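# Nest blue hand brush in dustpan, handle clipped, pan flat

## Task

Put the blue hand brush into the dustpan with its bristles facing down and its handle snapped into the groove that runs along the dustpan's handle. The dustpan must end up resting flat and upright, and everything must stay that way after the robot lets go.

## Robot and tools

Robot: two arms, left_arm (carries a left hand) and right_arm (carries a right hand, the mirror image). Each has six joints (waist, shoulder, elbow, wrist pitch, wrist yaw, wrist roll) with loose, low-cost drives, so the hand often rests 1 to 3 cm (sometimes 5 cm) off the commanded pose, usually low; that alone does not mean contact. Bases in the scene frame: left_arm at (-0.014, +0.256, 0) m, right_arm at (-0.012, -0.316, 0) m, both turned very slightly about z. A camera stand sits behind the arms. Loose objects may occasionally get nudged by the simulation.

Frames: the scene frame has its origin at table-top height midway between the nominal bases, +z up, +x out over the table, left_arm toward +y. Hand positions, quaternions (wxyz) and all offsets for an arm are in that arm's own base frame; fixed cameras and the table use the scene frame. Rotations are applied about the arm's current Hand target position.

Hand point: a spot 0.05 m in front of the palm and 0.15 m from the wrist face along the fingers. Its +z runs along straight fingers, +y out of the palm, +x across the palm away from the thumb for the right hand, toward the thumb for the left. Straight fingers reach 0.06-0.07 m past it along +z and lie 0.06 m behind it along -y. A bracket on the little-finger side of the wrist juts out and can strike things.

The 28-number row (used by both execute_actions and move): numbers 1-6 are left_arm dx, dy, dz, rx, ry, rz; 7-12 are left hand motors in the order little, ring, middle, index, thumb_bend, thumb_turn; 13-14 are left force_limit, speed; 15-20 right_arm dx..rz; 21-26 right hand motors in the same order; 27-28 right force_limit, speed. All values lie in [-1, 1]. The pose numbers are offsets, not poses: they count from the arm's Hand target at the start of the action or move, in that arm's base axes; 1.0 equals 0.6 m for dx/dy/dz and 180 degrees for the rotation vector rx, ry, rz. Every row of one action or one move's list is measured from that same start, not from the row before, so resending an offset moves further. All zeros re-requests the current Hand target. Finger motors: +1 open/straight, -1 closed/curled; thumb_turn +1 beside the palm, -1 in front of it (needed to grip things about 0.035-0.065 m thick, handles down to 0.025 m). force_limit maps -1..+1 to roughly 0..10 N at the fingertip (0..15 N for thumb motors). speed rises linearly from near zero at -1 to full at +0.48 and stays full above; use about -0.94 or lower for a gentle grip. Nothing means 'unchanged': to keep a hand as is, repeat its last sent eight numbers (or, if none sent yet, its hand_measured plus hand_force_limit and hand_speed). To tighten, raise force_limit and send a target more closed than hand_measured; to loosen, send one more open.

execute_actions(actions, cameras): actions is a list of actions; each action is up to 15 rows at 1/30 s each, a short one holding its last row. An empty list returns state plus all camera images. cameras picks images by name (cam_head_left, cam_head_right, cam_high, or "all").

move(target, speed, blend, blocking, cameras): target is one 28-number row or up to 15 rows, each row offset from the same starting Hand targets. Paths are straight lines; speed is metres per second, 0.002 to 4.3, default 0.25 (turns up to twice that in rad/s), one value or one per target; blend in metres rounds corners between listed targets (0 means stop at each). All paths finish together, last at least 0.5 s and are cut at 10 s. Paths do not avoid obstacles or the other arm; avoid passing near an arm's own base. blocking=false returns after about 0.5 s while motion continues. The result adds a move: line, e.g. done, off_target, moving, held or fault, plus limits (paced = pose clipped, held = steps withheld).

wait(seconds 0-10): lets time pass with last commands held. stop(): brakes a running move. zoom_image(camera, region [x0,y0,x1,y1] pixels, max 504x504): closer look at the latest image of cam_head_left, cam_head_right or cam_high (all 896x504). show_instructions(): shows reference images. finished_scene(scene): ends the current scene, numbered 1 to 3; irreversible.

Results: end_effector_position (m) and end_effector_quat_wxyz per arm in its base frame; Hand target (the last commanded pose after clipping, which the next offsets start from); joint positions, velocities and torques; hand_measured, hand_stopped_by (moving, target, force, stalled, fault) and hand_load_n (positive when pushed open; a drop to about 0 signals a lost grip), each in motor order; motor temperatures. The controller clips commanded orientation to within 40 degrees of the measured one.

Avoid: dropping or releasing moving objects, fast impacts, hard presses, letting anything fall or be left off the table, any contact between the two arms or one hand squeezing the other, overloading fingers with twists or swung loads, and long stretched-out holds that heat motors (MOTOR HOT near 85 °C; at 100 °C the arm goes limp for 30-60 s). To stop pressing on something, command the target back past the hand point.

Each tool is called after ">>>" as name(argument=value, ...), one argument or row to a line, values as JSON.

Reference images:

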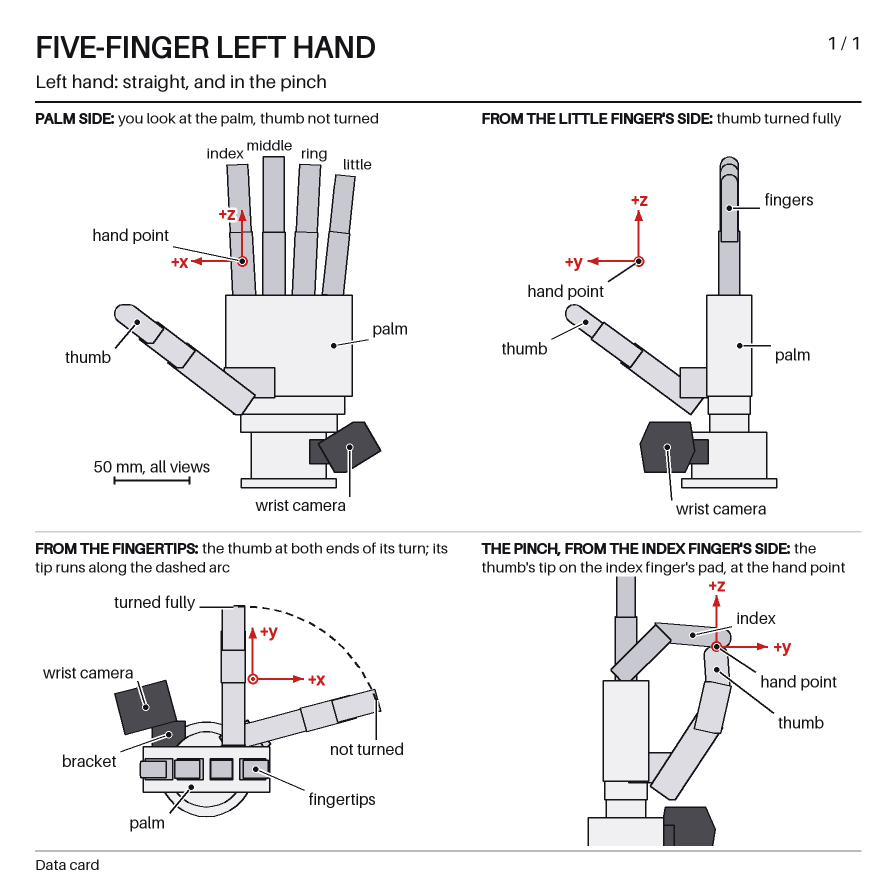

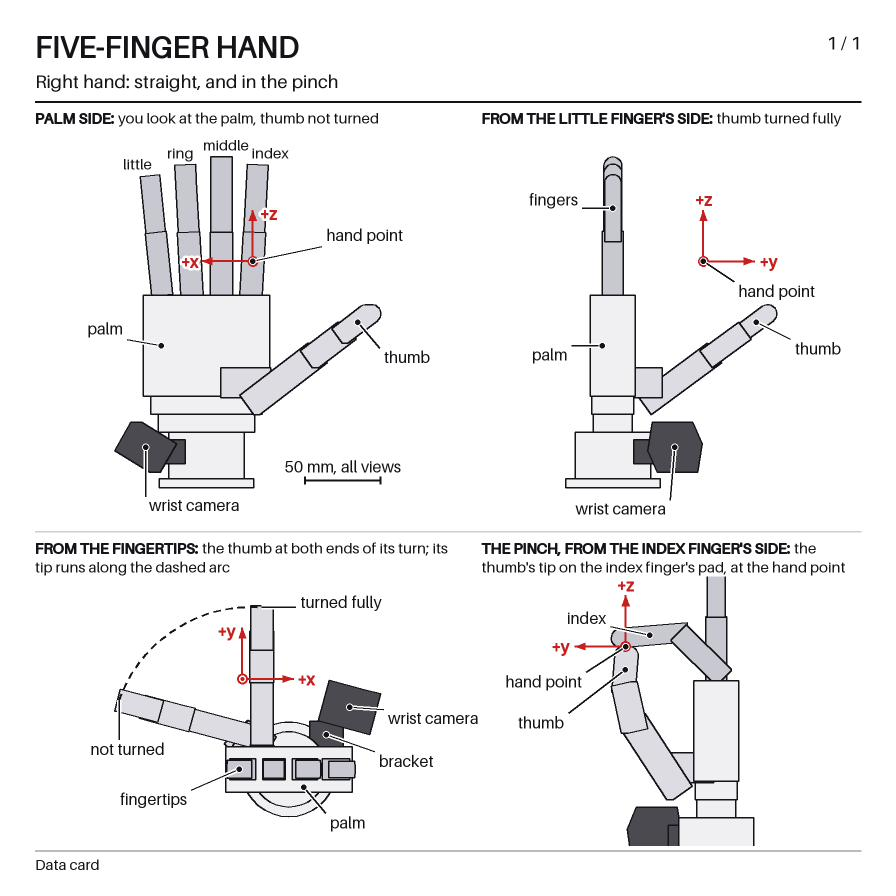

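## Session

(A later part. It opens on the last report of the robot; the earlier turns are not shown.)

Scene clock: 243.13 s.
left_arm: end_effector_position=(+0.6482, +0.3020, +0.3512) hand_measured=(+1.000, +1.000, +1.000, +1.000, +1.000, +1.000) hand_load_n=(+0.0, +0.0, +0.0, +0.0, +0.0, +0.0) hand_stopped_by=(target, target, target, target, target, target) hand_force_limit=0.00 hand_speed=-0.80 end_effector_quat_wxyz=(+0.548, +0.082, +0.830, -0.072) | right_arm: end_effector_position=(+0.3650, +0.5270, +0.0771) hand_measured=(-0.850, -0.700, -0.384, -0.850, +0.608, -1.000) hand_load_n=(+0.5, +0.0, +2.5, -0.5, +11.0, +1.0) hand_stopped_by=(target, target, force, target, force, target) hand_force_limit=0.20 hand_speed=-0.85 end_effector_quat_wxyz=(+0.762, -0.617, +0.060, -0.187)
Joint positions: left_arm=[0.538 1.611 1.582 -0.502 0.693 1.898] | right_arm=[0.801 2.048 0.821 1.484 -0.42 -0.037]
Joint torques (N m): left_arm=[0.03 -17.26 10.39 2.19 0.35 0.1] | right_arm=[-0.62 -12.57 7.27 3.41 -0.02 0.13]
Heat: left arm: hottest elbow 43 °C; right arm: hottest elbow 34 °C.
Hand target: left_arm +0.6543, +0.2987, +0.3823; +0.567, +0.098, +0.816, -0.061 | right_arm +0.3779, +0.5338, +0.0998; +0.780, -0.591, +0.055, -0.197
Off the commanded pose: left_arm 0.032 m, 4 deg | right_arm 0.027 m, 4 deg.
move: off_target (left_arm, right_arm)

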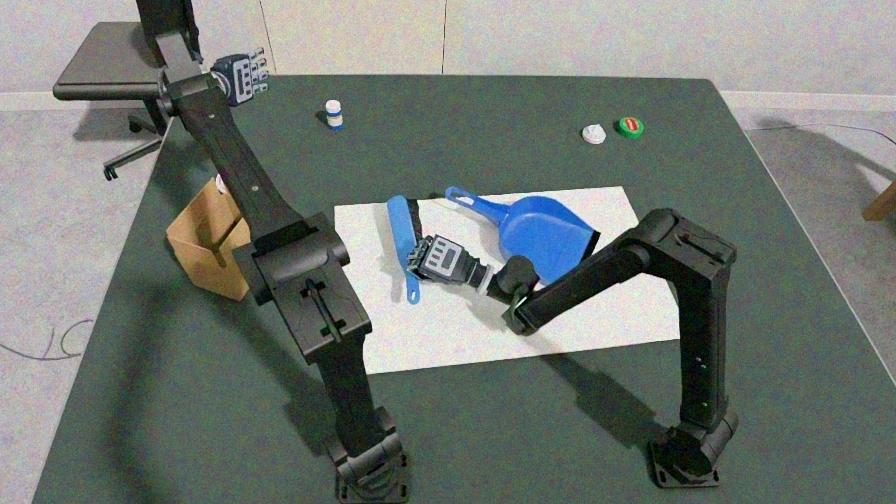

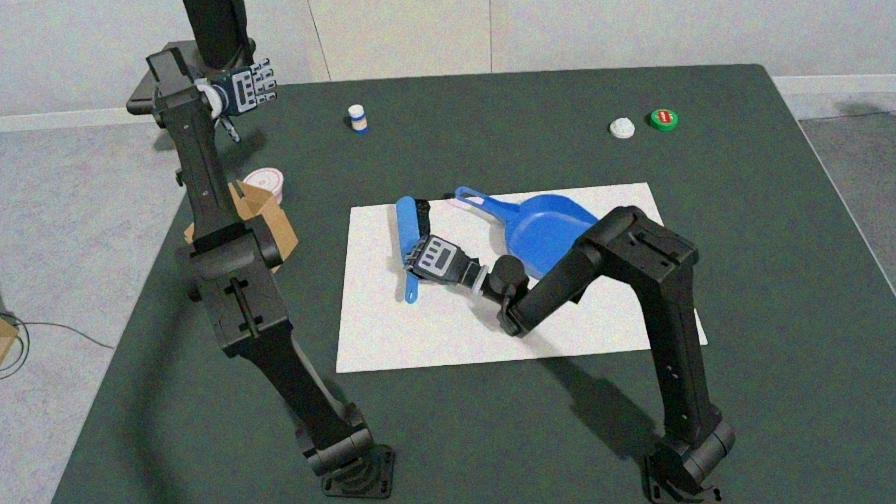

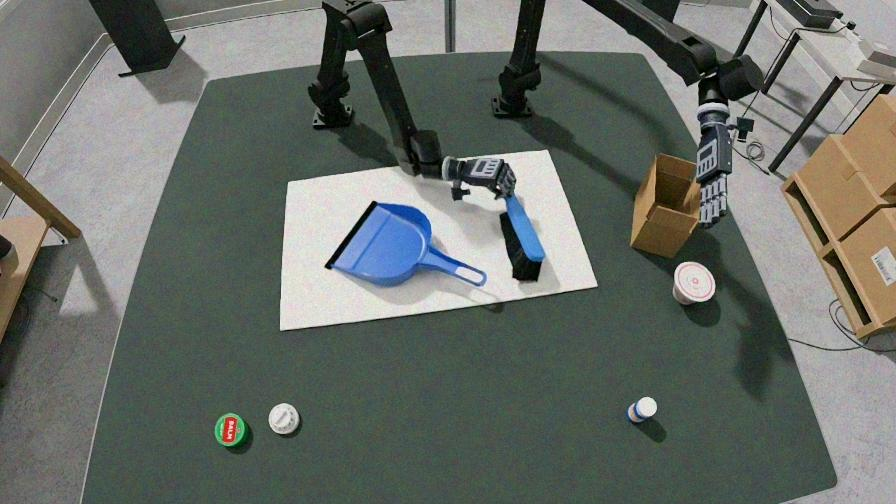

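>>> move(
  target=[0,0,0,0,0,0,1,1,1,1,1,1,0,-0.8,0,0.0,-0.02,0,0,0,-0.85,-0.7,-0.8,-0.85,0.1,-1,0.2,-0.85],
  speed=0.1,
  cameras=["all"],
)

>>> zoom_image(
  camera="cam_high",
  region=[420, 140, 600, 290],
)

>>> zoom_image(
  camera="cam_head_left",
  region=[350, 160, 530, 310],
)

Scene clock: 249.20 s.
left_arm: end_effector_position=(+0.6482, +0.3020, +0.3512) hand_measured=(+1.000, +1.000, +1.000, +1.000, +1.000, +1.000) hand_load_n=(+0.0, +0.0, +0.0, +0.0, +0.0, +0.0) hand_stopped_by=(target, target, target, target, target, target) hand_force_limit=0.00 hand_speed=-0.80 end_effector_quat_wxyz=(+0.548, +0.082, +0.830, -0.072) | right_arm: end_effector_position=(+0.3659, +0.5279, +0.0726) hand_measured=(-0.850, -0.700, -0.384, -0.850, +0.608, -1.000) hand_load_n=(+0.0, +0.0, +1.5, +0.0, +11.5, +1.0) hand_stopped_by=(target, target, force, target, force, target) hand_force_limit=0.20 hand_speed=-0.85 end_effector_quat_wxyz=(+0.765, -0.612, +0.057, -0.190)
Joint positions: left_arm=[0.538 1.611 1.582 -0.502 0.693 1.898] | right_arm=[0.801 2.073 0.828 1.514 -0.42 -0.037]
Joint torques (N m): left_arm=[0.09 -17.26 10.37 2.24 0.35 0.11] | right_arm=[-0.5 -11.99 6.99 3.34 0 0.12]
Heat: left arm: hottest elbow 43 °C; right arm: hottest elbow 33 °C.
Hand target: left_arm +0.6543, +0.2987, +0.3823; +0.567, +0.098, +0.816, -0.061 | right_arm +0.3779, +0.5338, +0.0878; +0.780, -0.591, +0.055, -0.197
Off the commanded pose: left_arm 0.032 m, 4 deg | right_arm 0.020 m, 3 deg.
move: off_target (left_arm, right_arm)

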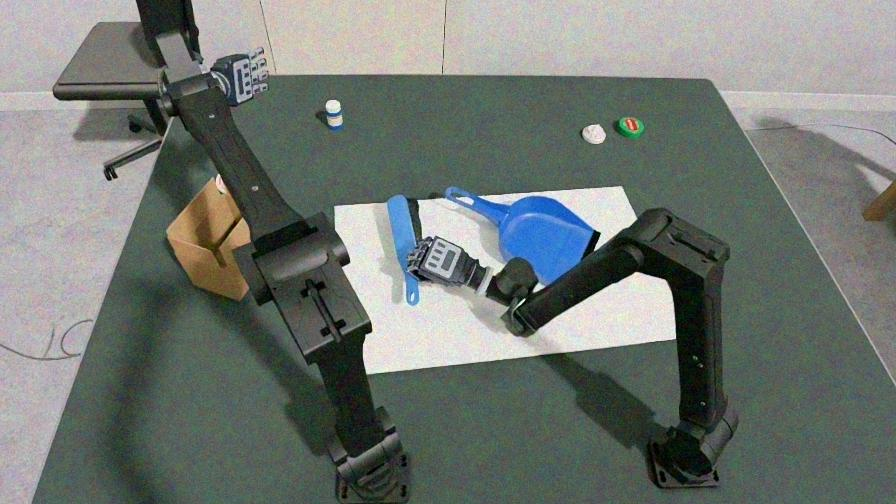

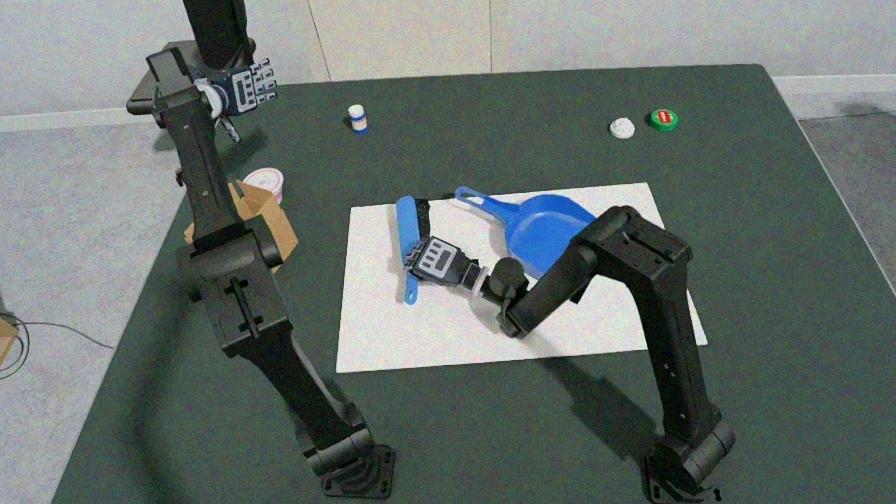

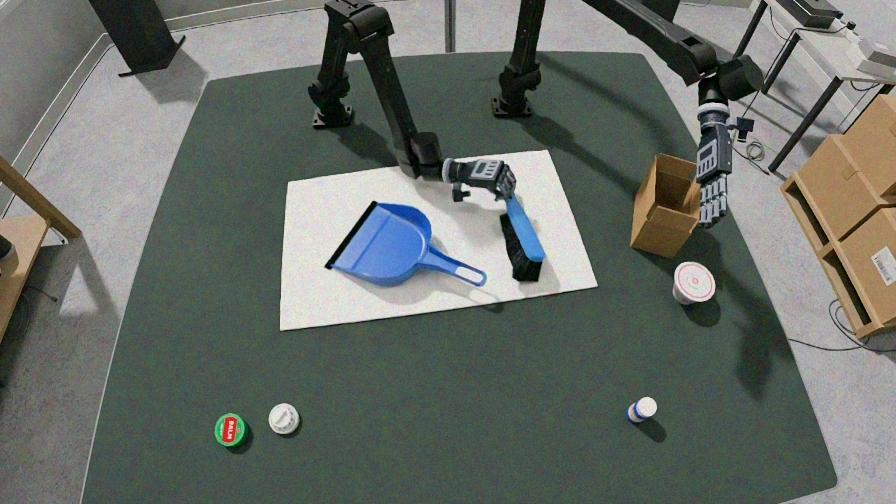

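Scaled by 2.800 from the camera's 896x504 image, which has a finer 1280x720 frame.

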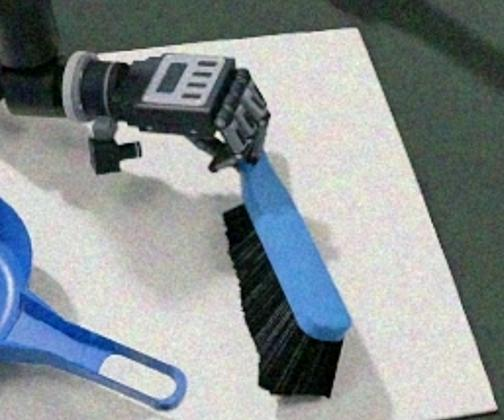

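Scaled by 2.800 from the camera's 896x504 image, which has a finer 1280x720 frame.

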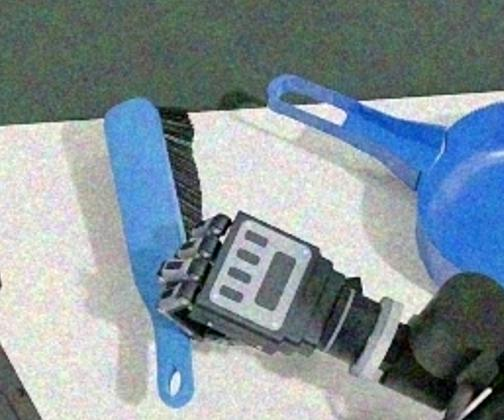

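>>> move(
  target=[
    [0,0,0,0,0,0,1,1,1,1,1,1,0,-0.8,-0.02,0.04,0.05,0,0,0,-0.85,-0.7,-0.8,-0.85,0.1,-1,0.2,-0.85],
    [0,0,0,0,0,0,1,1,1,1,1,1,0,-0.8,-0.04,0.10,0.05,0,0,0,-0.85,-0.7,-0.8,-0.85,0.1,-1,0.2,-0.85],
    [0,0,0,0,0,0,1,1,1,1,1,1,0,-0.8,-0.04,0.10,-0.012,0,0,0,-0.85,-0.7,-0.8,-0.85,0.1,-1,0.2,-0.85],
    [0,0,0,0,0,0,1,1,1,1,1,1,0,-0.8,-0.07,0.02,-0.015,0,0,0,-0.85,-0.7,-0.8,-0.85,0.1,-1,0.2,-0.85],
  ],
  speed=[0.15,0.15,0.1,0.08],
  cameras=["all"],
)

>>> zoom_image(
  camera="cam_high",
  region=[420, 140, 600, 290],
)

>>> zoom_image(
  camera="cam_head_left",
  region=[350, 160, 530, 310],
)

Scene clock: 259.50 s.
left_arm: end_effector_position=(+0.6482, +0.3020, +0.3512) hand_measured=(+1.000, +1.000, +1.000, +1.000, +1.000, +1.000) hand_load_n=(+0.0, +0.0, +0.0, +0.0, +0.0, +0.0) hand_stopped_by=(target, target, target, target, target, target) hand_force_limit=0.00 hand_speed=-0.80 end_effector_quat_wxyz=(+0.548, +0.082, +0.830, -0.072) | right_arm: end_effector_position=(+0.3288, +0.5522, +0.0644) hand_measured=(-0.850, -0.700, -0.384, -0.850, +0.608, -1.000) hand_load_n=(+0.0, +0.5, +1.5, +0.0, +13.5, +2.0) hand_stopped_by=(target, target, force, target, force, target) hand_force_limit=0.20 hand_speed=-0.85 end_effector_quat_wxyz=(+0.771, -0.607, +0.056, -0.185)
Joint positions: left_arm=[0.538 1.611 1.582 -0.502 0.693 1.898] | right_arm=[0.893 2.102 0.819 1.559 -0.339 -0.05]
Joint torques (N m): left_arm=[0.03 -17.2 10.33 2.19 0.34 0.1] | right_arm=[-1.26 -14.68 2.92 2.82 -0.11 -0.03]
Heat: left arm: hottest elbow 43 °C; right arm: hottest elbow 33 °C.
Hand target: left_arm +0.6543, +0.2987, +0.3823; +0.567, +0.098, +0.816, -0.061 | right_arm +0.3359, +0.5458, +0.0788; +0.780, -0.591, +0.055, -0.197
Off the commanded pose: left_arm 0.032 m, 4 deg | right_arm 0.017 m, 3 deg.
joint sent to its limit (right arm) — joint 4 (wrist pitch), upper limit. The joint targets are off in position, not in orientation.
move: off_target (left_arm, right_arm)

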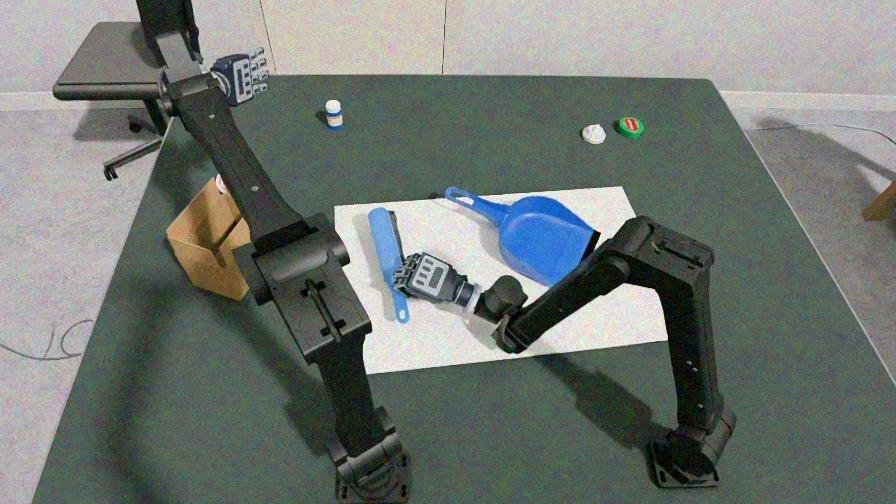

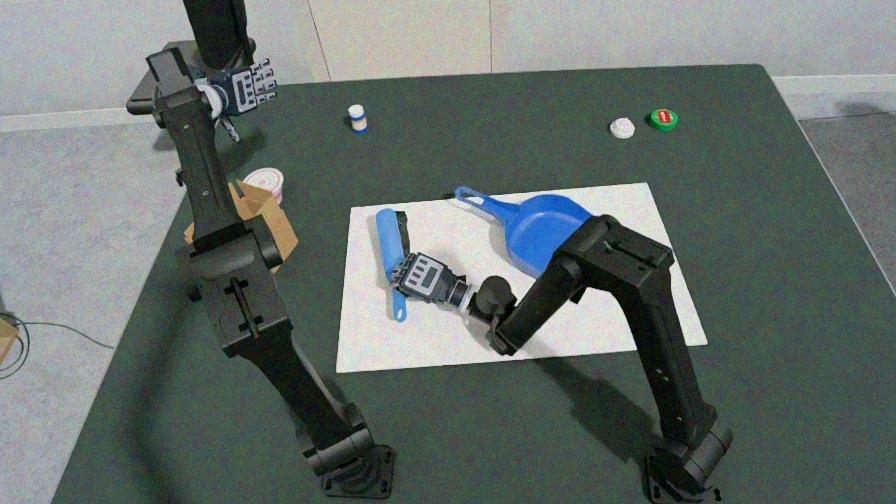

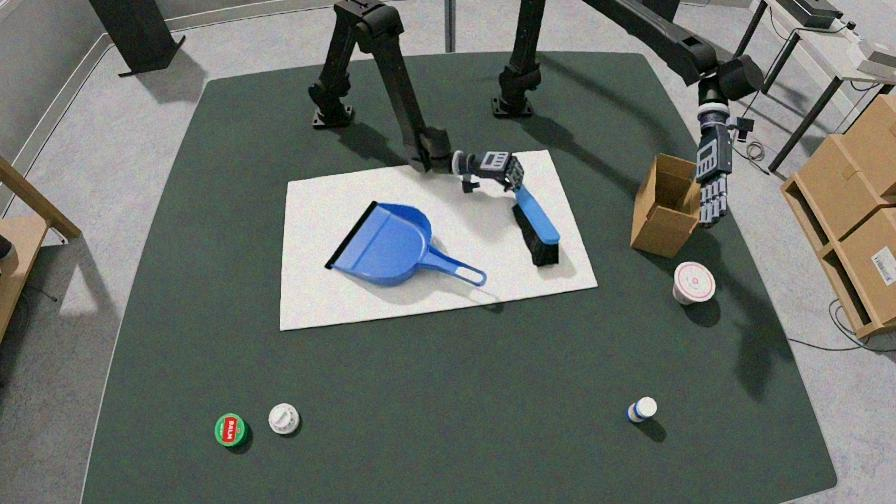

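Scaled by 2.800 from the camera's 896x504 image, which has a finer 1280x720 frame.

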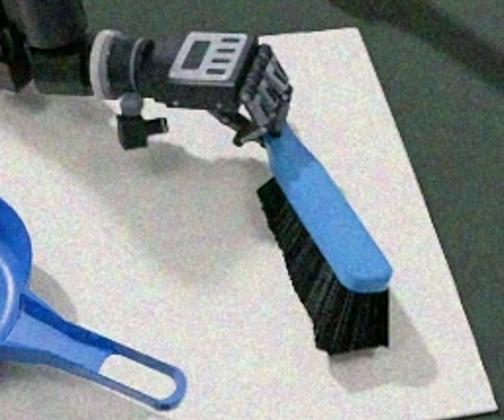

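Scaled by 2.800 from the camera's 896x504 image, which has a finer 1280x720 frame.

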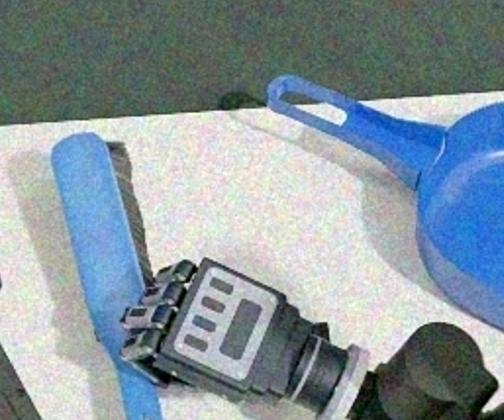

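>>> move(
  target=[0,0,0,0,0,0,1,1,1,1,1,1,0,-0.8,0,0,0.005,0,0,0,-0.85,-0.7,0.6,-0.85,1,-1,0.2,-0.7],
  speed=0.05,
  cameras=["all"],
)

>>> zoom_image(
  camera="cam_high",
  region=[420, 140, 600, 290],
)

>>> zoom_image(
  camera="cam_head_left",
  region=[350, 190, 530, 340],
)

Scene clock: 269.03 s.
left_arm: end_effector_position=(+0.6482, +0.3020, +0.3512) hand_measured=(+1.000, +1.000, +1.000, +1.000, +1.000, +1.000) hand_load_n=(+0.0, +0.0, +0.0, +0.0, +0.0, +0.0) hand_stopped_by=(target, target, target, target, target, target) hand_force_limit=0.00 hand_speed=-0.80 end_effector_quat_wxyz=(+0.548, +0.082, +0.830, -0.072) | right_arm: end_effector_position=(+0.3242, +0.5477, +0.0586) hand_measured=(-0.850, -0.700, +0.600, -0.850, +1.000, -1.000) hand_load_n=(+0.0, +0.0, +0.0, +0.0, +0.0, +0.0) hand_stopped_by=(target, target, target, target, target, target) hand_force_limit=0.20 hand_speed=-0.70 end_effector_quat_wxyz=(+0.768, -0.613, +0.063, -0.177)
Joint positions: left_arm=[0.538 1.611 1.582 -0.502 0.693 1.898] | right_arm=[0.893 2.102 0.802 1.559 -0.339 -0.037]
Joint torques (N m): left_arm=[0.03 -17.32 10.4 2.21 0.34 0.1] | right_arm=[-1.2 -14.56 4.14 2.84 -0.03 -0.06]
Heat: left arm: hottest elbow 43 °C; right arm: hottest shoulder 32 °C.
Hand target: left_arm +0.6543, +0.2987, +0.3823; +0.567, +0.098, +0.816, -0.061 | right_arm +0.3359, +0.5458, +0.0818; +0.780, -0.591, +0.055, -0.197
Off the commanded pose: left_arm 0.032 m, 4 deg | right_arm 0.026 m, 4 deg.
joint sent to its limit (right arm) — joint 4 (wrist pitch), upper limit. The joint targets are off in position, not in orientation.
move: off_target (left_arm, right_arm)

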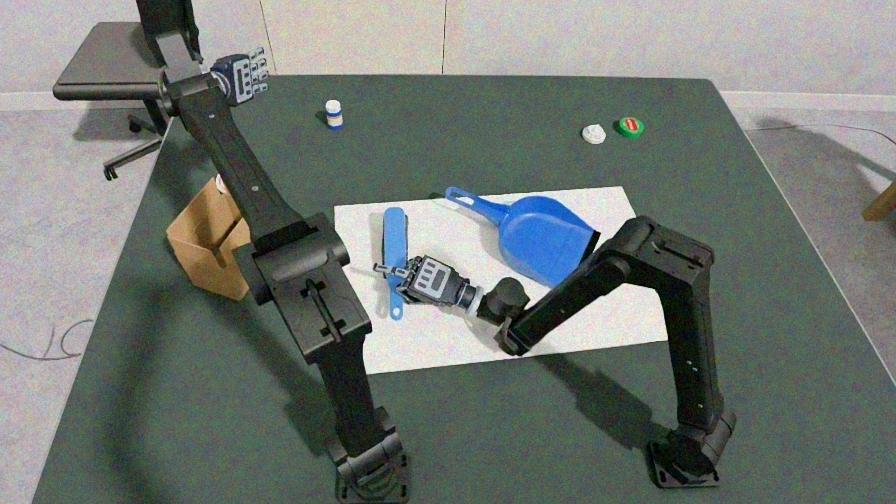

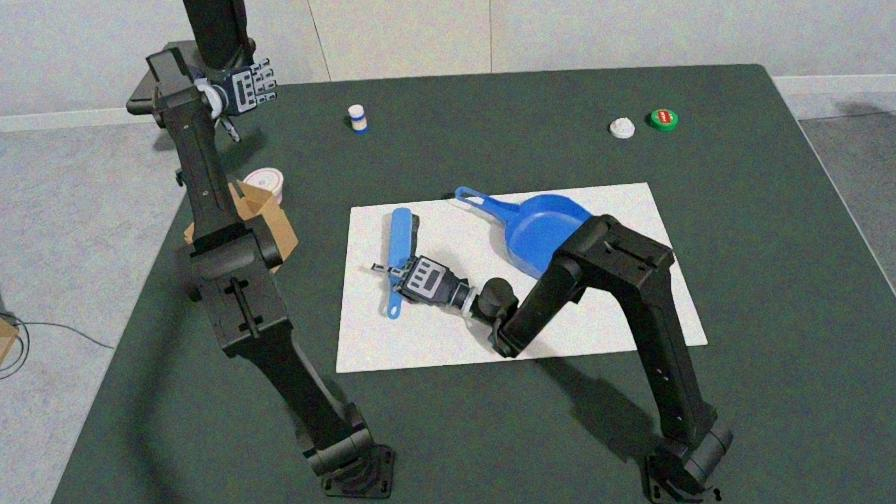

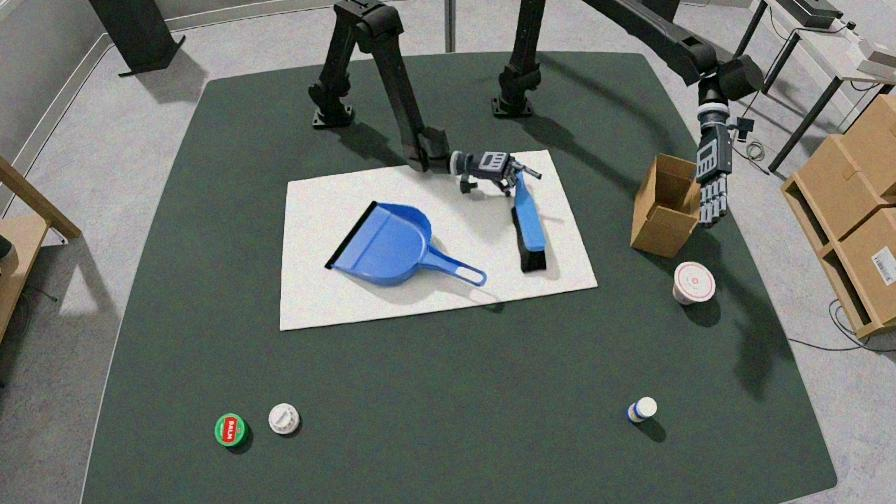

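Scaled by 2.800 from the camera's 896x504 image, which has a finer 1280x720 frame.

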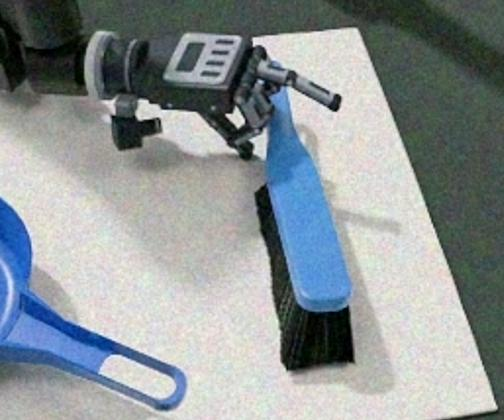

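Scaled by 2.800 from the camera's 896x504 image, which has a finer 1280x720 frame.

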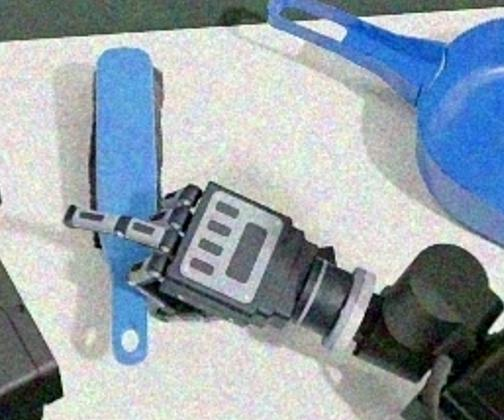

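>>> move(
  target=[
    [0,0,0,0,0,0,1,1,1,1,1,1,0,-0.8,-0.033,-0.11,0.015,0,0,0,-0.85,-0.7,0.6,-0.85,1,-1,0.2,-0.7],
    [0,0,0,0,0,0,1,1,1,1,1,1,0,-0.8,-0.033,-0.11,0.3,0,0,0,-0.85,-0.7,0.6,-0.85,1,-1,0.2,-0.7],
  ],
  speed=[0.08, 0.2],
  cameras=["all"],
)

>>> zoom_image(
  camera="cam_high",
  region=[460, 150, 600, 290],
)

>>> zoom_image(
  camera="cam_head_left",
  region=[350, 190, 530, 340],
)

Scene clock: 275.60 s.
left_arm: end_effector_position=(+0.6482, +0.3020, +0.3512) hand_measured=(+1.000, +1.000, +1.000, +1.000, +1.000, +1.000) hand_load_n=(+0.0, +0.0, +0.0, +0.0, +0.0, +0.0) hand_stopped_by=(target, target, target, target, target, target) hand_force_limit=0.00 hand_speed=-0.80 end_effector_quat_wxyz=(+0.548, +0.082, +0.830, -0.072) | right_arm: end_effector_position=(+0.3015, +0.4742, +0.2262) hand_measured=(-0.850, -0.700, +0.600, -0.850, +1.000, -1.000) hand_load_n=(+0.0, +0.0, +0.0, +0.0, +0.0, +0.0) hand_stopped_by=(target, target, target, target, target, target) hand_force_limit=0.20 hand_speed=-0.70 end_effector_quat_wxyz=(+0.766, -0.613, +0.057, -0.183)
Joint positions: left_arm=[0.538 1.611 1.582 -0.502 0.693 1.898] | right_arm=[0.819 1.485 0.617 1.135 -0.411 -0.033]
Joint torques (N m): left_arm=[-0.03 -17.32 10.39 2.21 0.35 0.1] | right_arm=[-0.79 -10.52 11 1.58 0.17 0.14]
Heat: left arm: hottest elbow 43 °C; right arm: hottest shoulder 32 °C.
Hand target: left_arm +0.6543, +0.2987, +0.3823; +0.567, +0.098, +0.816, -0.061 | right_arm +0.3161, +0.4798, +0.2618; +0.780, -0.591, +0.055, -0.197
Off the commanded pose: left_arm 0.032 m, 4 deg | right_arm 0.039 m, 3 deg.
move: off_target (left_arm, right_arm)

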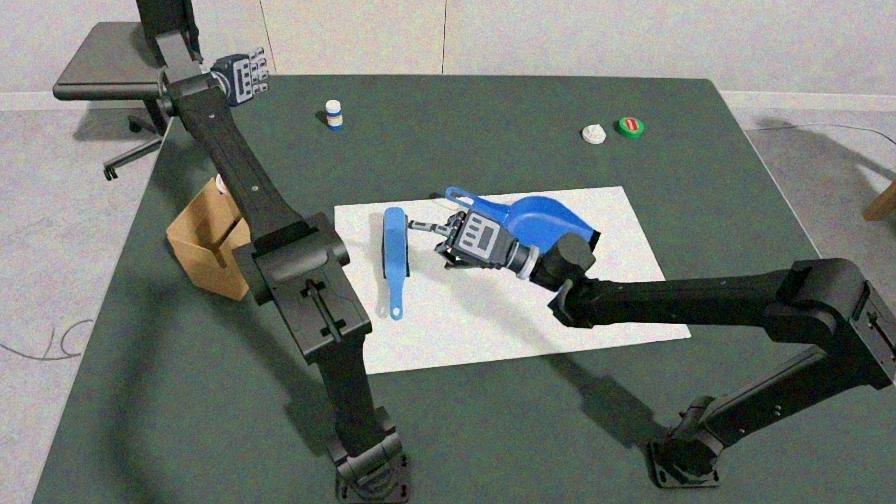

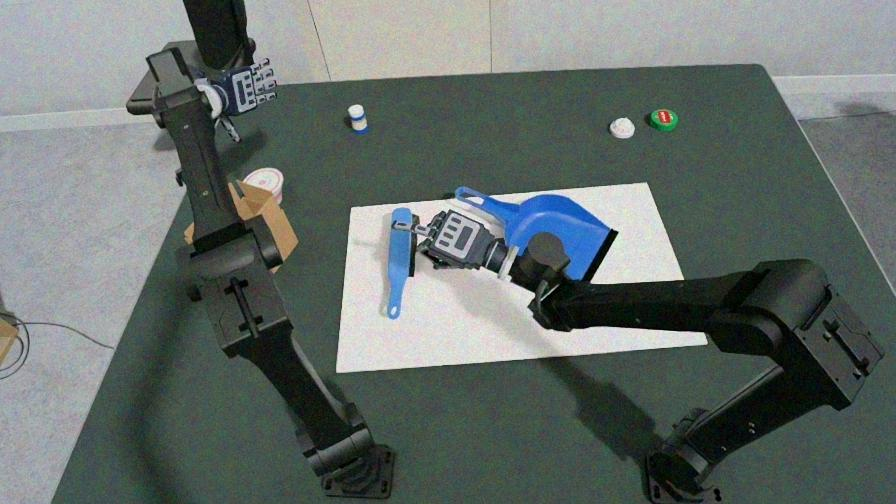

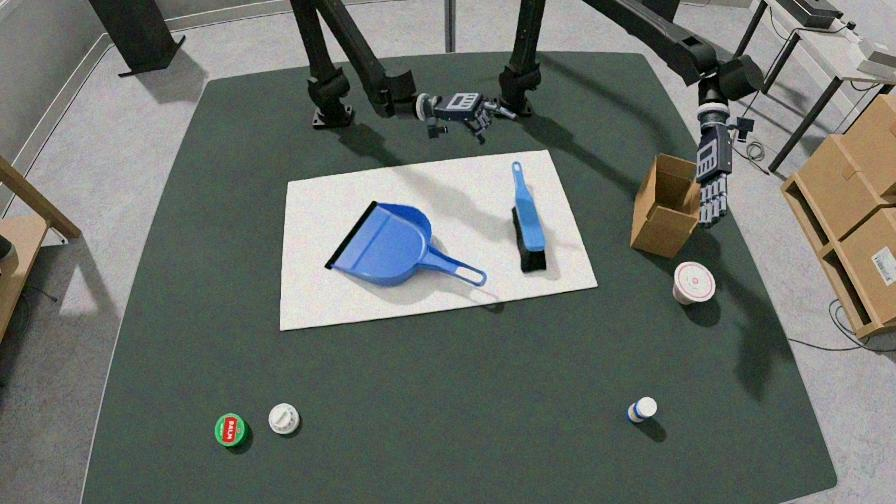

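Scaled by 3.600 from the camera's 896x504 image, which has a finer 1280x720 frame.

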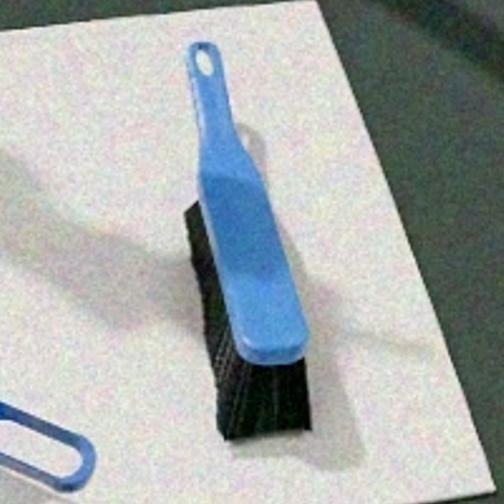

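Scaled by 2.800 from the camera's 896x504 image, which has a finer 1280x720 frame.

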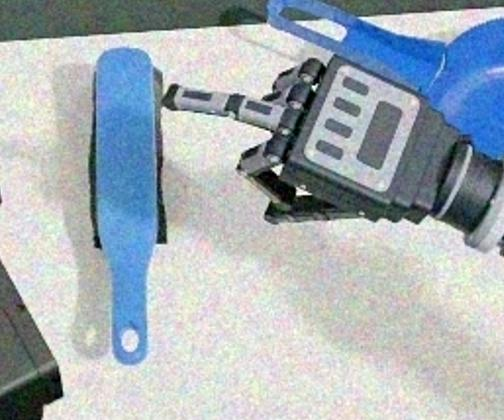

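>>> move(
  target=[
    [0,0,0,0,0,0,1,1,1,1,1,1,0,-0.8,0.2215,0.1383,0.0,-0.418,0.110,0.0868,0.4,0.4,0.4,0.4,1,-1,0.0,-0.2],
    [0,0,0,0,0,0,1,1,1,1,1,1,0,-0.8,0.2215,0.1383,-0.17,-0.418,0.110,0.0868,0.4,0.4,0.4,0.4,1,-1,0.0,-0.2],
  ],
  speed=[0.25, 0.2],
  cameras=["all"],
)

>>> zoom_image(
  camera="cam_high",
  region=[430, 110, 620, 290],
)

>>> zoom_image(
  camera="cam_head_left",
  region=[330, 160, 510, 340],
)

Scene clock: 297.33 s.
left_arm: end_effector_position=(+0.6482, +0.3020, +0.3512) hand_measured=(+1.000, +1.000, +1.000, +1.000, +1.000, +1.000) hand_load_n=(+0.0, +0.0, +0.0, +0.0, +0.0, +0.0) hand_stopped_by=(target, target, target, target, target, target) hand_force_limit=0.00 hand_speed=-0.80 end_effector_quat_wxyz=(+0.548, +0.082, +0.830, -0.072) | right_arm: end_effector_position=(+0.4398, +0.5541, +0.1296) hand_measured=(+0.400, +0.400, +0.400, +0.400, +1.000, -1.000) hand_load_n=(+0.0, +0.0, +0.0, +0.0, +0.0, +0.0) hand_stopped_by=(target, target, target, target, target, target) hand_force_limit=0.00 hand_speed=-0.20 end_effector_quat_wxyz=(-0.230, +0.972, +0.014, -0.035)
Joint positions: left_arm=[0.538 1.611 1.582 -0.502 0.693 1.898] | right_arm=[0.824 2.234 2.264 -1.299 -0.366 -0.718]
Joint torques (N m): left_arm=[0.03 -17.26 10.37 2.19 0.34 0.1] | right_arm=[0.21 -22.01 10.47 2.3 -0.09 -0.04]
Heat: left arm: hottest elbow 43 °C; right arm: hottest elbow 34 °C.
Hand target: left_arm +0.6543, +0.2987, +0.3823; +0.567, +0.098, +0.816, -0.061 | right_arm +0.4490, +0.5628, +0.1598; -0.259, +0.965, +0.027, -0.007
Off the commanded pose: left_arm 0.032 m, 4 deg | right_arm 0.033 m, 5 deg.
move: off_target (left_arm, right_arm)

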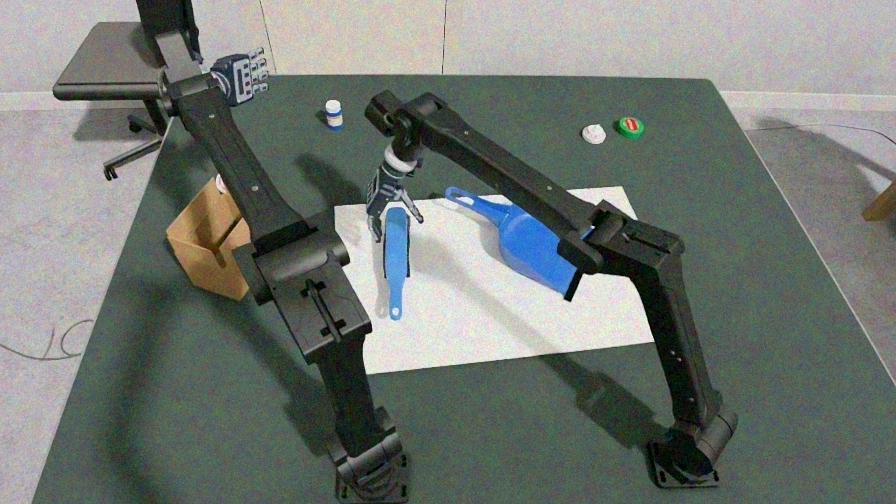

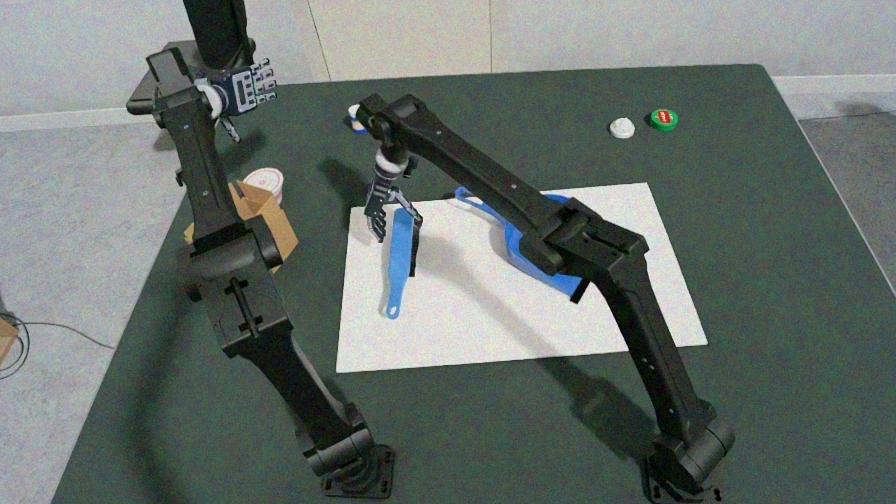

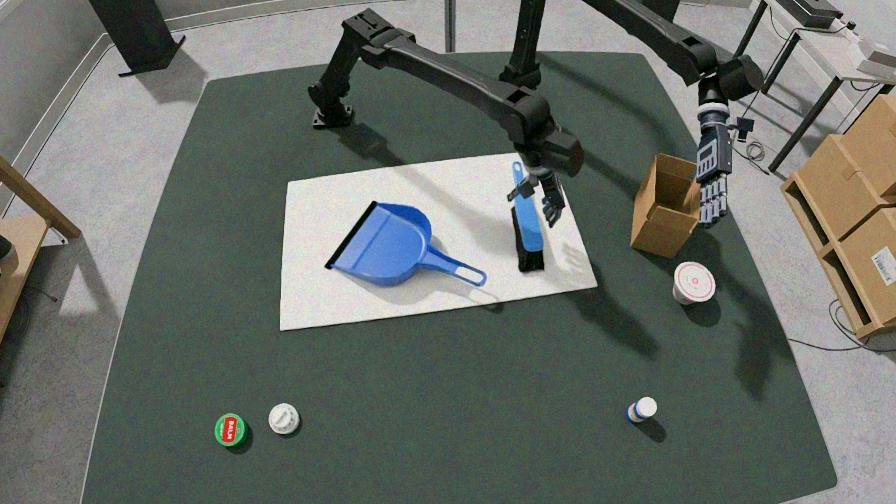

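Scaled by 2.653 from the camera's 896x504 image, which has a finer 1280x720 frame.

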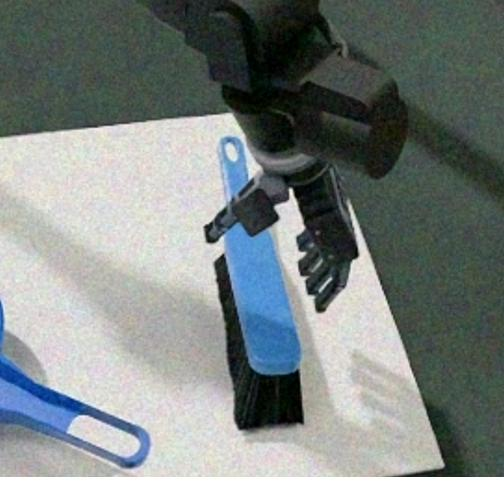

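Scaled by 2.800 from the camera's 896x504 image, which has a finer 1280x720 frame.

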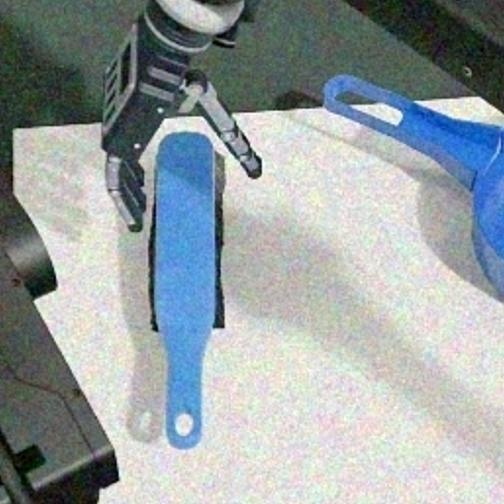

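>>> move(
  target=[
    [0,0,0,0,0,0,1,1,1,1,1,1,0,-0.8,0.015,0.015,-0.04,0,0,0,0.4,0.4,0.4,0.4,1,-1,0.0,-0.2],
    [0,0,0,0,0,0,1,1,1,1,1,1,0,-0.8,0.015,0.015,-0.133,0,0,0,0.4,0.4,0.4,0.4,1,-1,0.0,-0.2],
  ],
  speed=[0.1, 0.15],
  cameras=["all"],
)

>>> zoom_image(
  camera="cam_high",
  region=[430, 110, 620, 290],
)

>>> zoom_image(
  camera="cam_head_left",
  region=[330, 160, 510, 340],
)

Scene clock: 302.00 s.
left_arm: end_effector_position=(+0.6482, +0.3020, +0.3512) hand_measured=(+1.000, +1.000, +1.000, +1.000, +1.000, +1.000) hand_load_n=(+0.0, +0.0, +0.0, +0.0, +0.0, +0.0) hand_stopped_by=(target, target, target, target, target, target) hand_force_limit=0.00 hand_speed=-0.80 end_effector_quat_wxyz=(+0.548, +0.082, +0.830, -0.072) | right_arm: end_effector_position=(+0.4468, +0.5617, +0.0716) hand_measured=(+0.400, +0.400, +0.400, +0.400, +1.000, -1.000) hand_load_n=(+0.0, +0.0, +0.0, +0.0, +0.0, +0.0) hand_stopped_by=(target, target, target, target, target, target) hand_force_limit=0.00 hand_speed=-0.20 end_effector_quat_wxyz=(-0.241, +0.970, +0.016, -0.025)
Joint positions: left_arm=[0.538 1.611 1.582 -0.502 0.693 1.898] | right_arm=[0.824 2.252 2.143 -1.13 -0.366 -0.718]
Joint torques (N m): left_arm=[-0.15 -17.2 10.36 2.19 0.36 0.11] | right_arm=[-0.26 -19.9 10.65 2.44 -0.11 -0.05]
Heat: left arm: hottest elbow 43 °C; right arm: hottest elbow 34 °C.
Hand target: left_arm +0.6543, +0.2987, +0.3823; +0.567, +0.098, +0.816, -0.061 | right_arm +0.4580, +0.5718, +0.0800; -0.259, +0.965, +0.027, -0.007
Off the commanded pose: left_arm 0.032 m, 4 deg | right_arm 0.017 m, 3 deg.
move: off_target (left_arm, right_arm)

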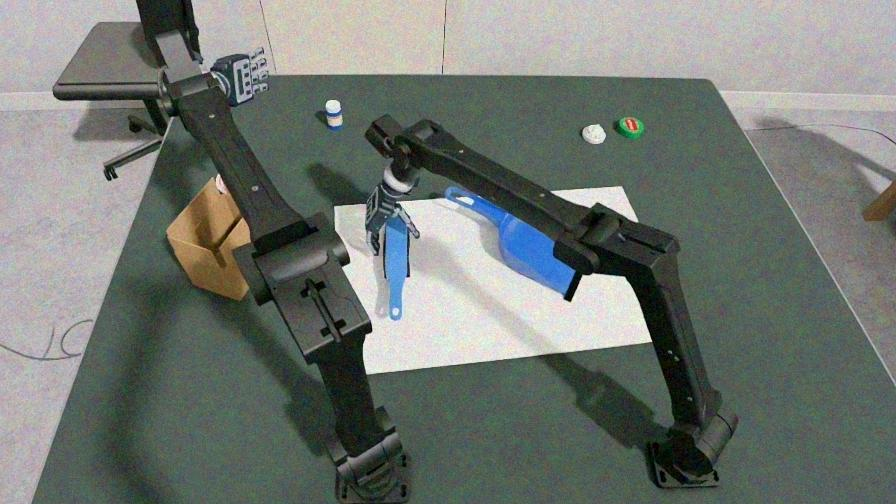

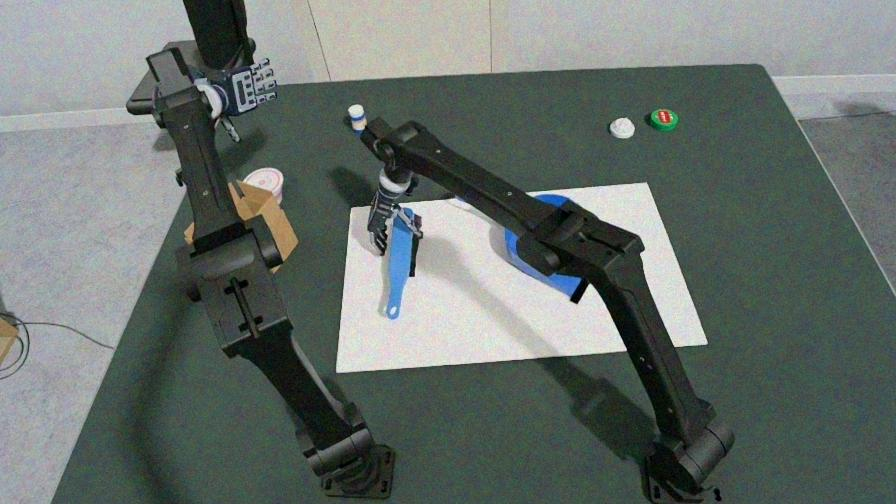

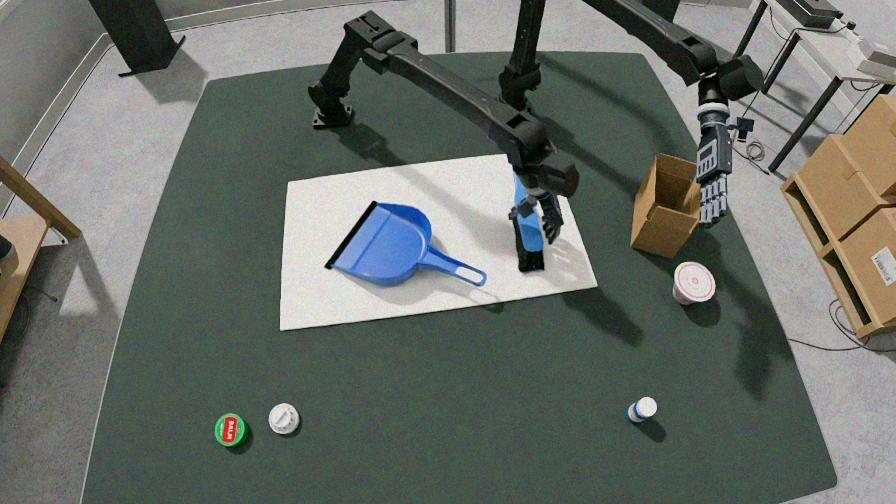

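Scaled by 2.653 from the camera's 896x504 image, which has a finer 1280x720 frame.

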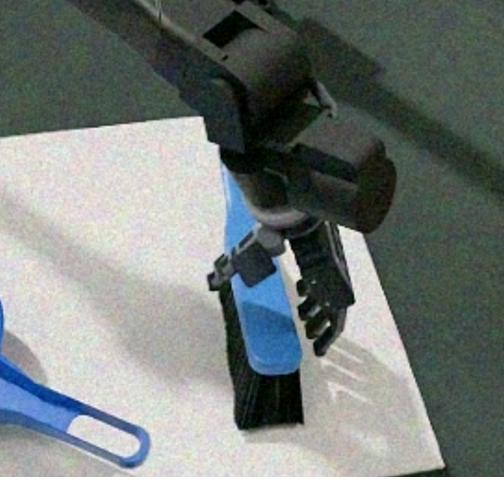

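Scaled by 2.800 from the camera's 896x504 image, which has a finer 1280x720 frame.

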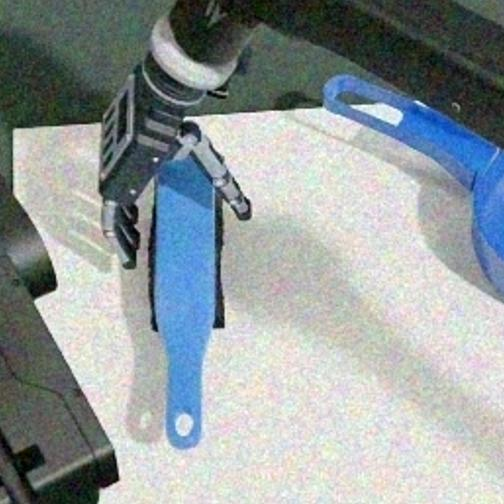

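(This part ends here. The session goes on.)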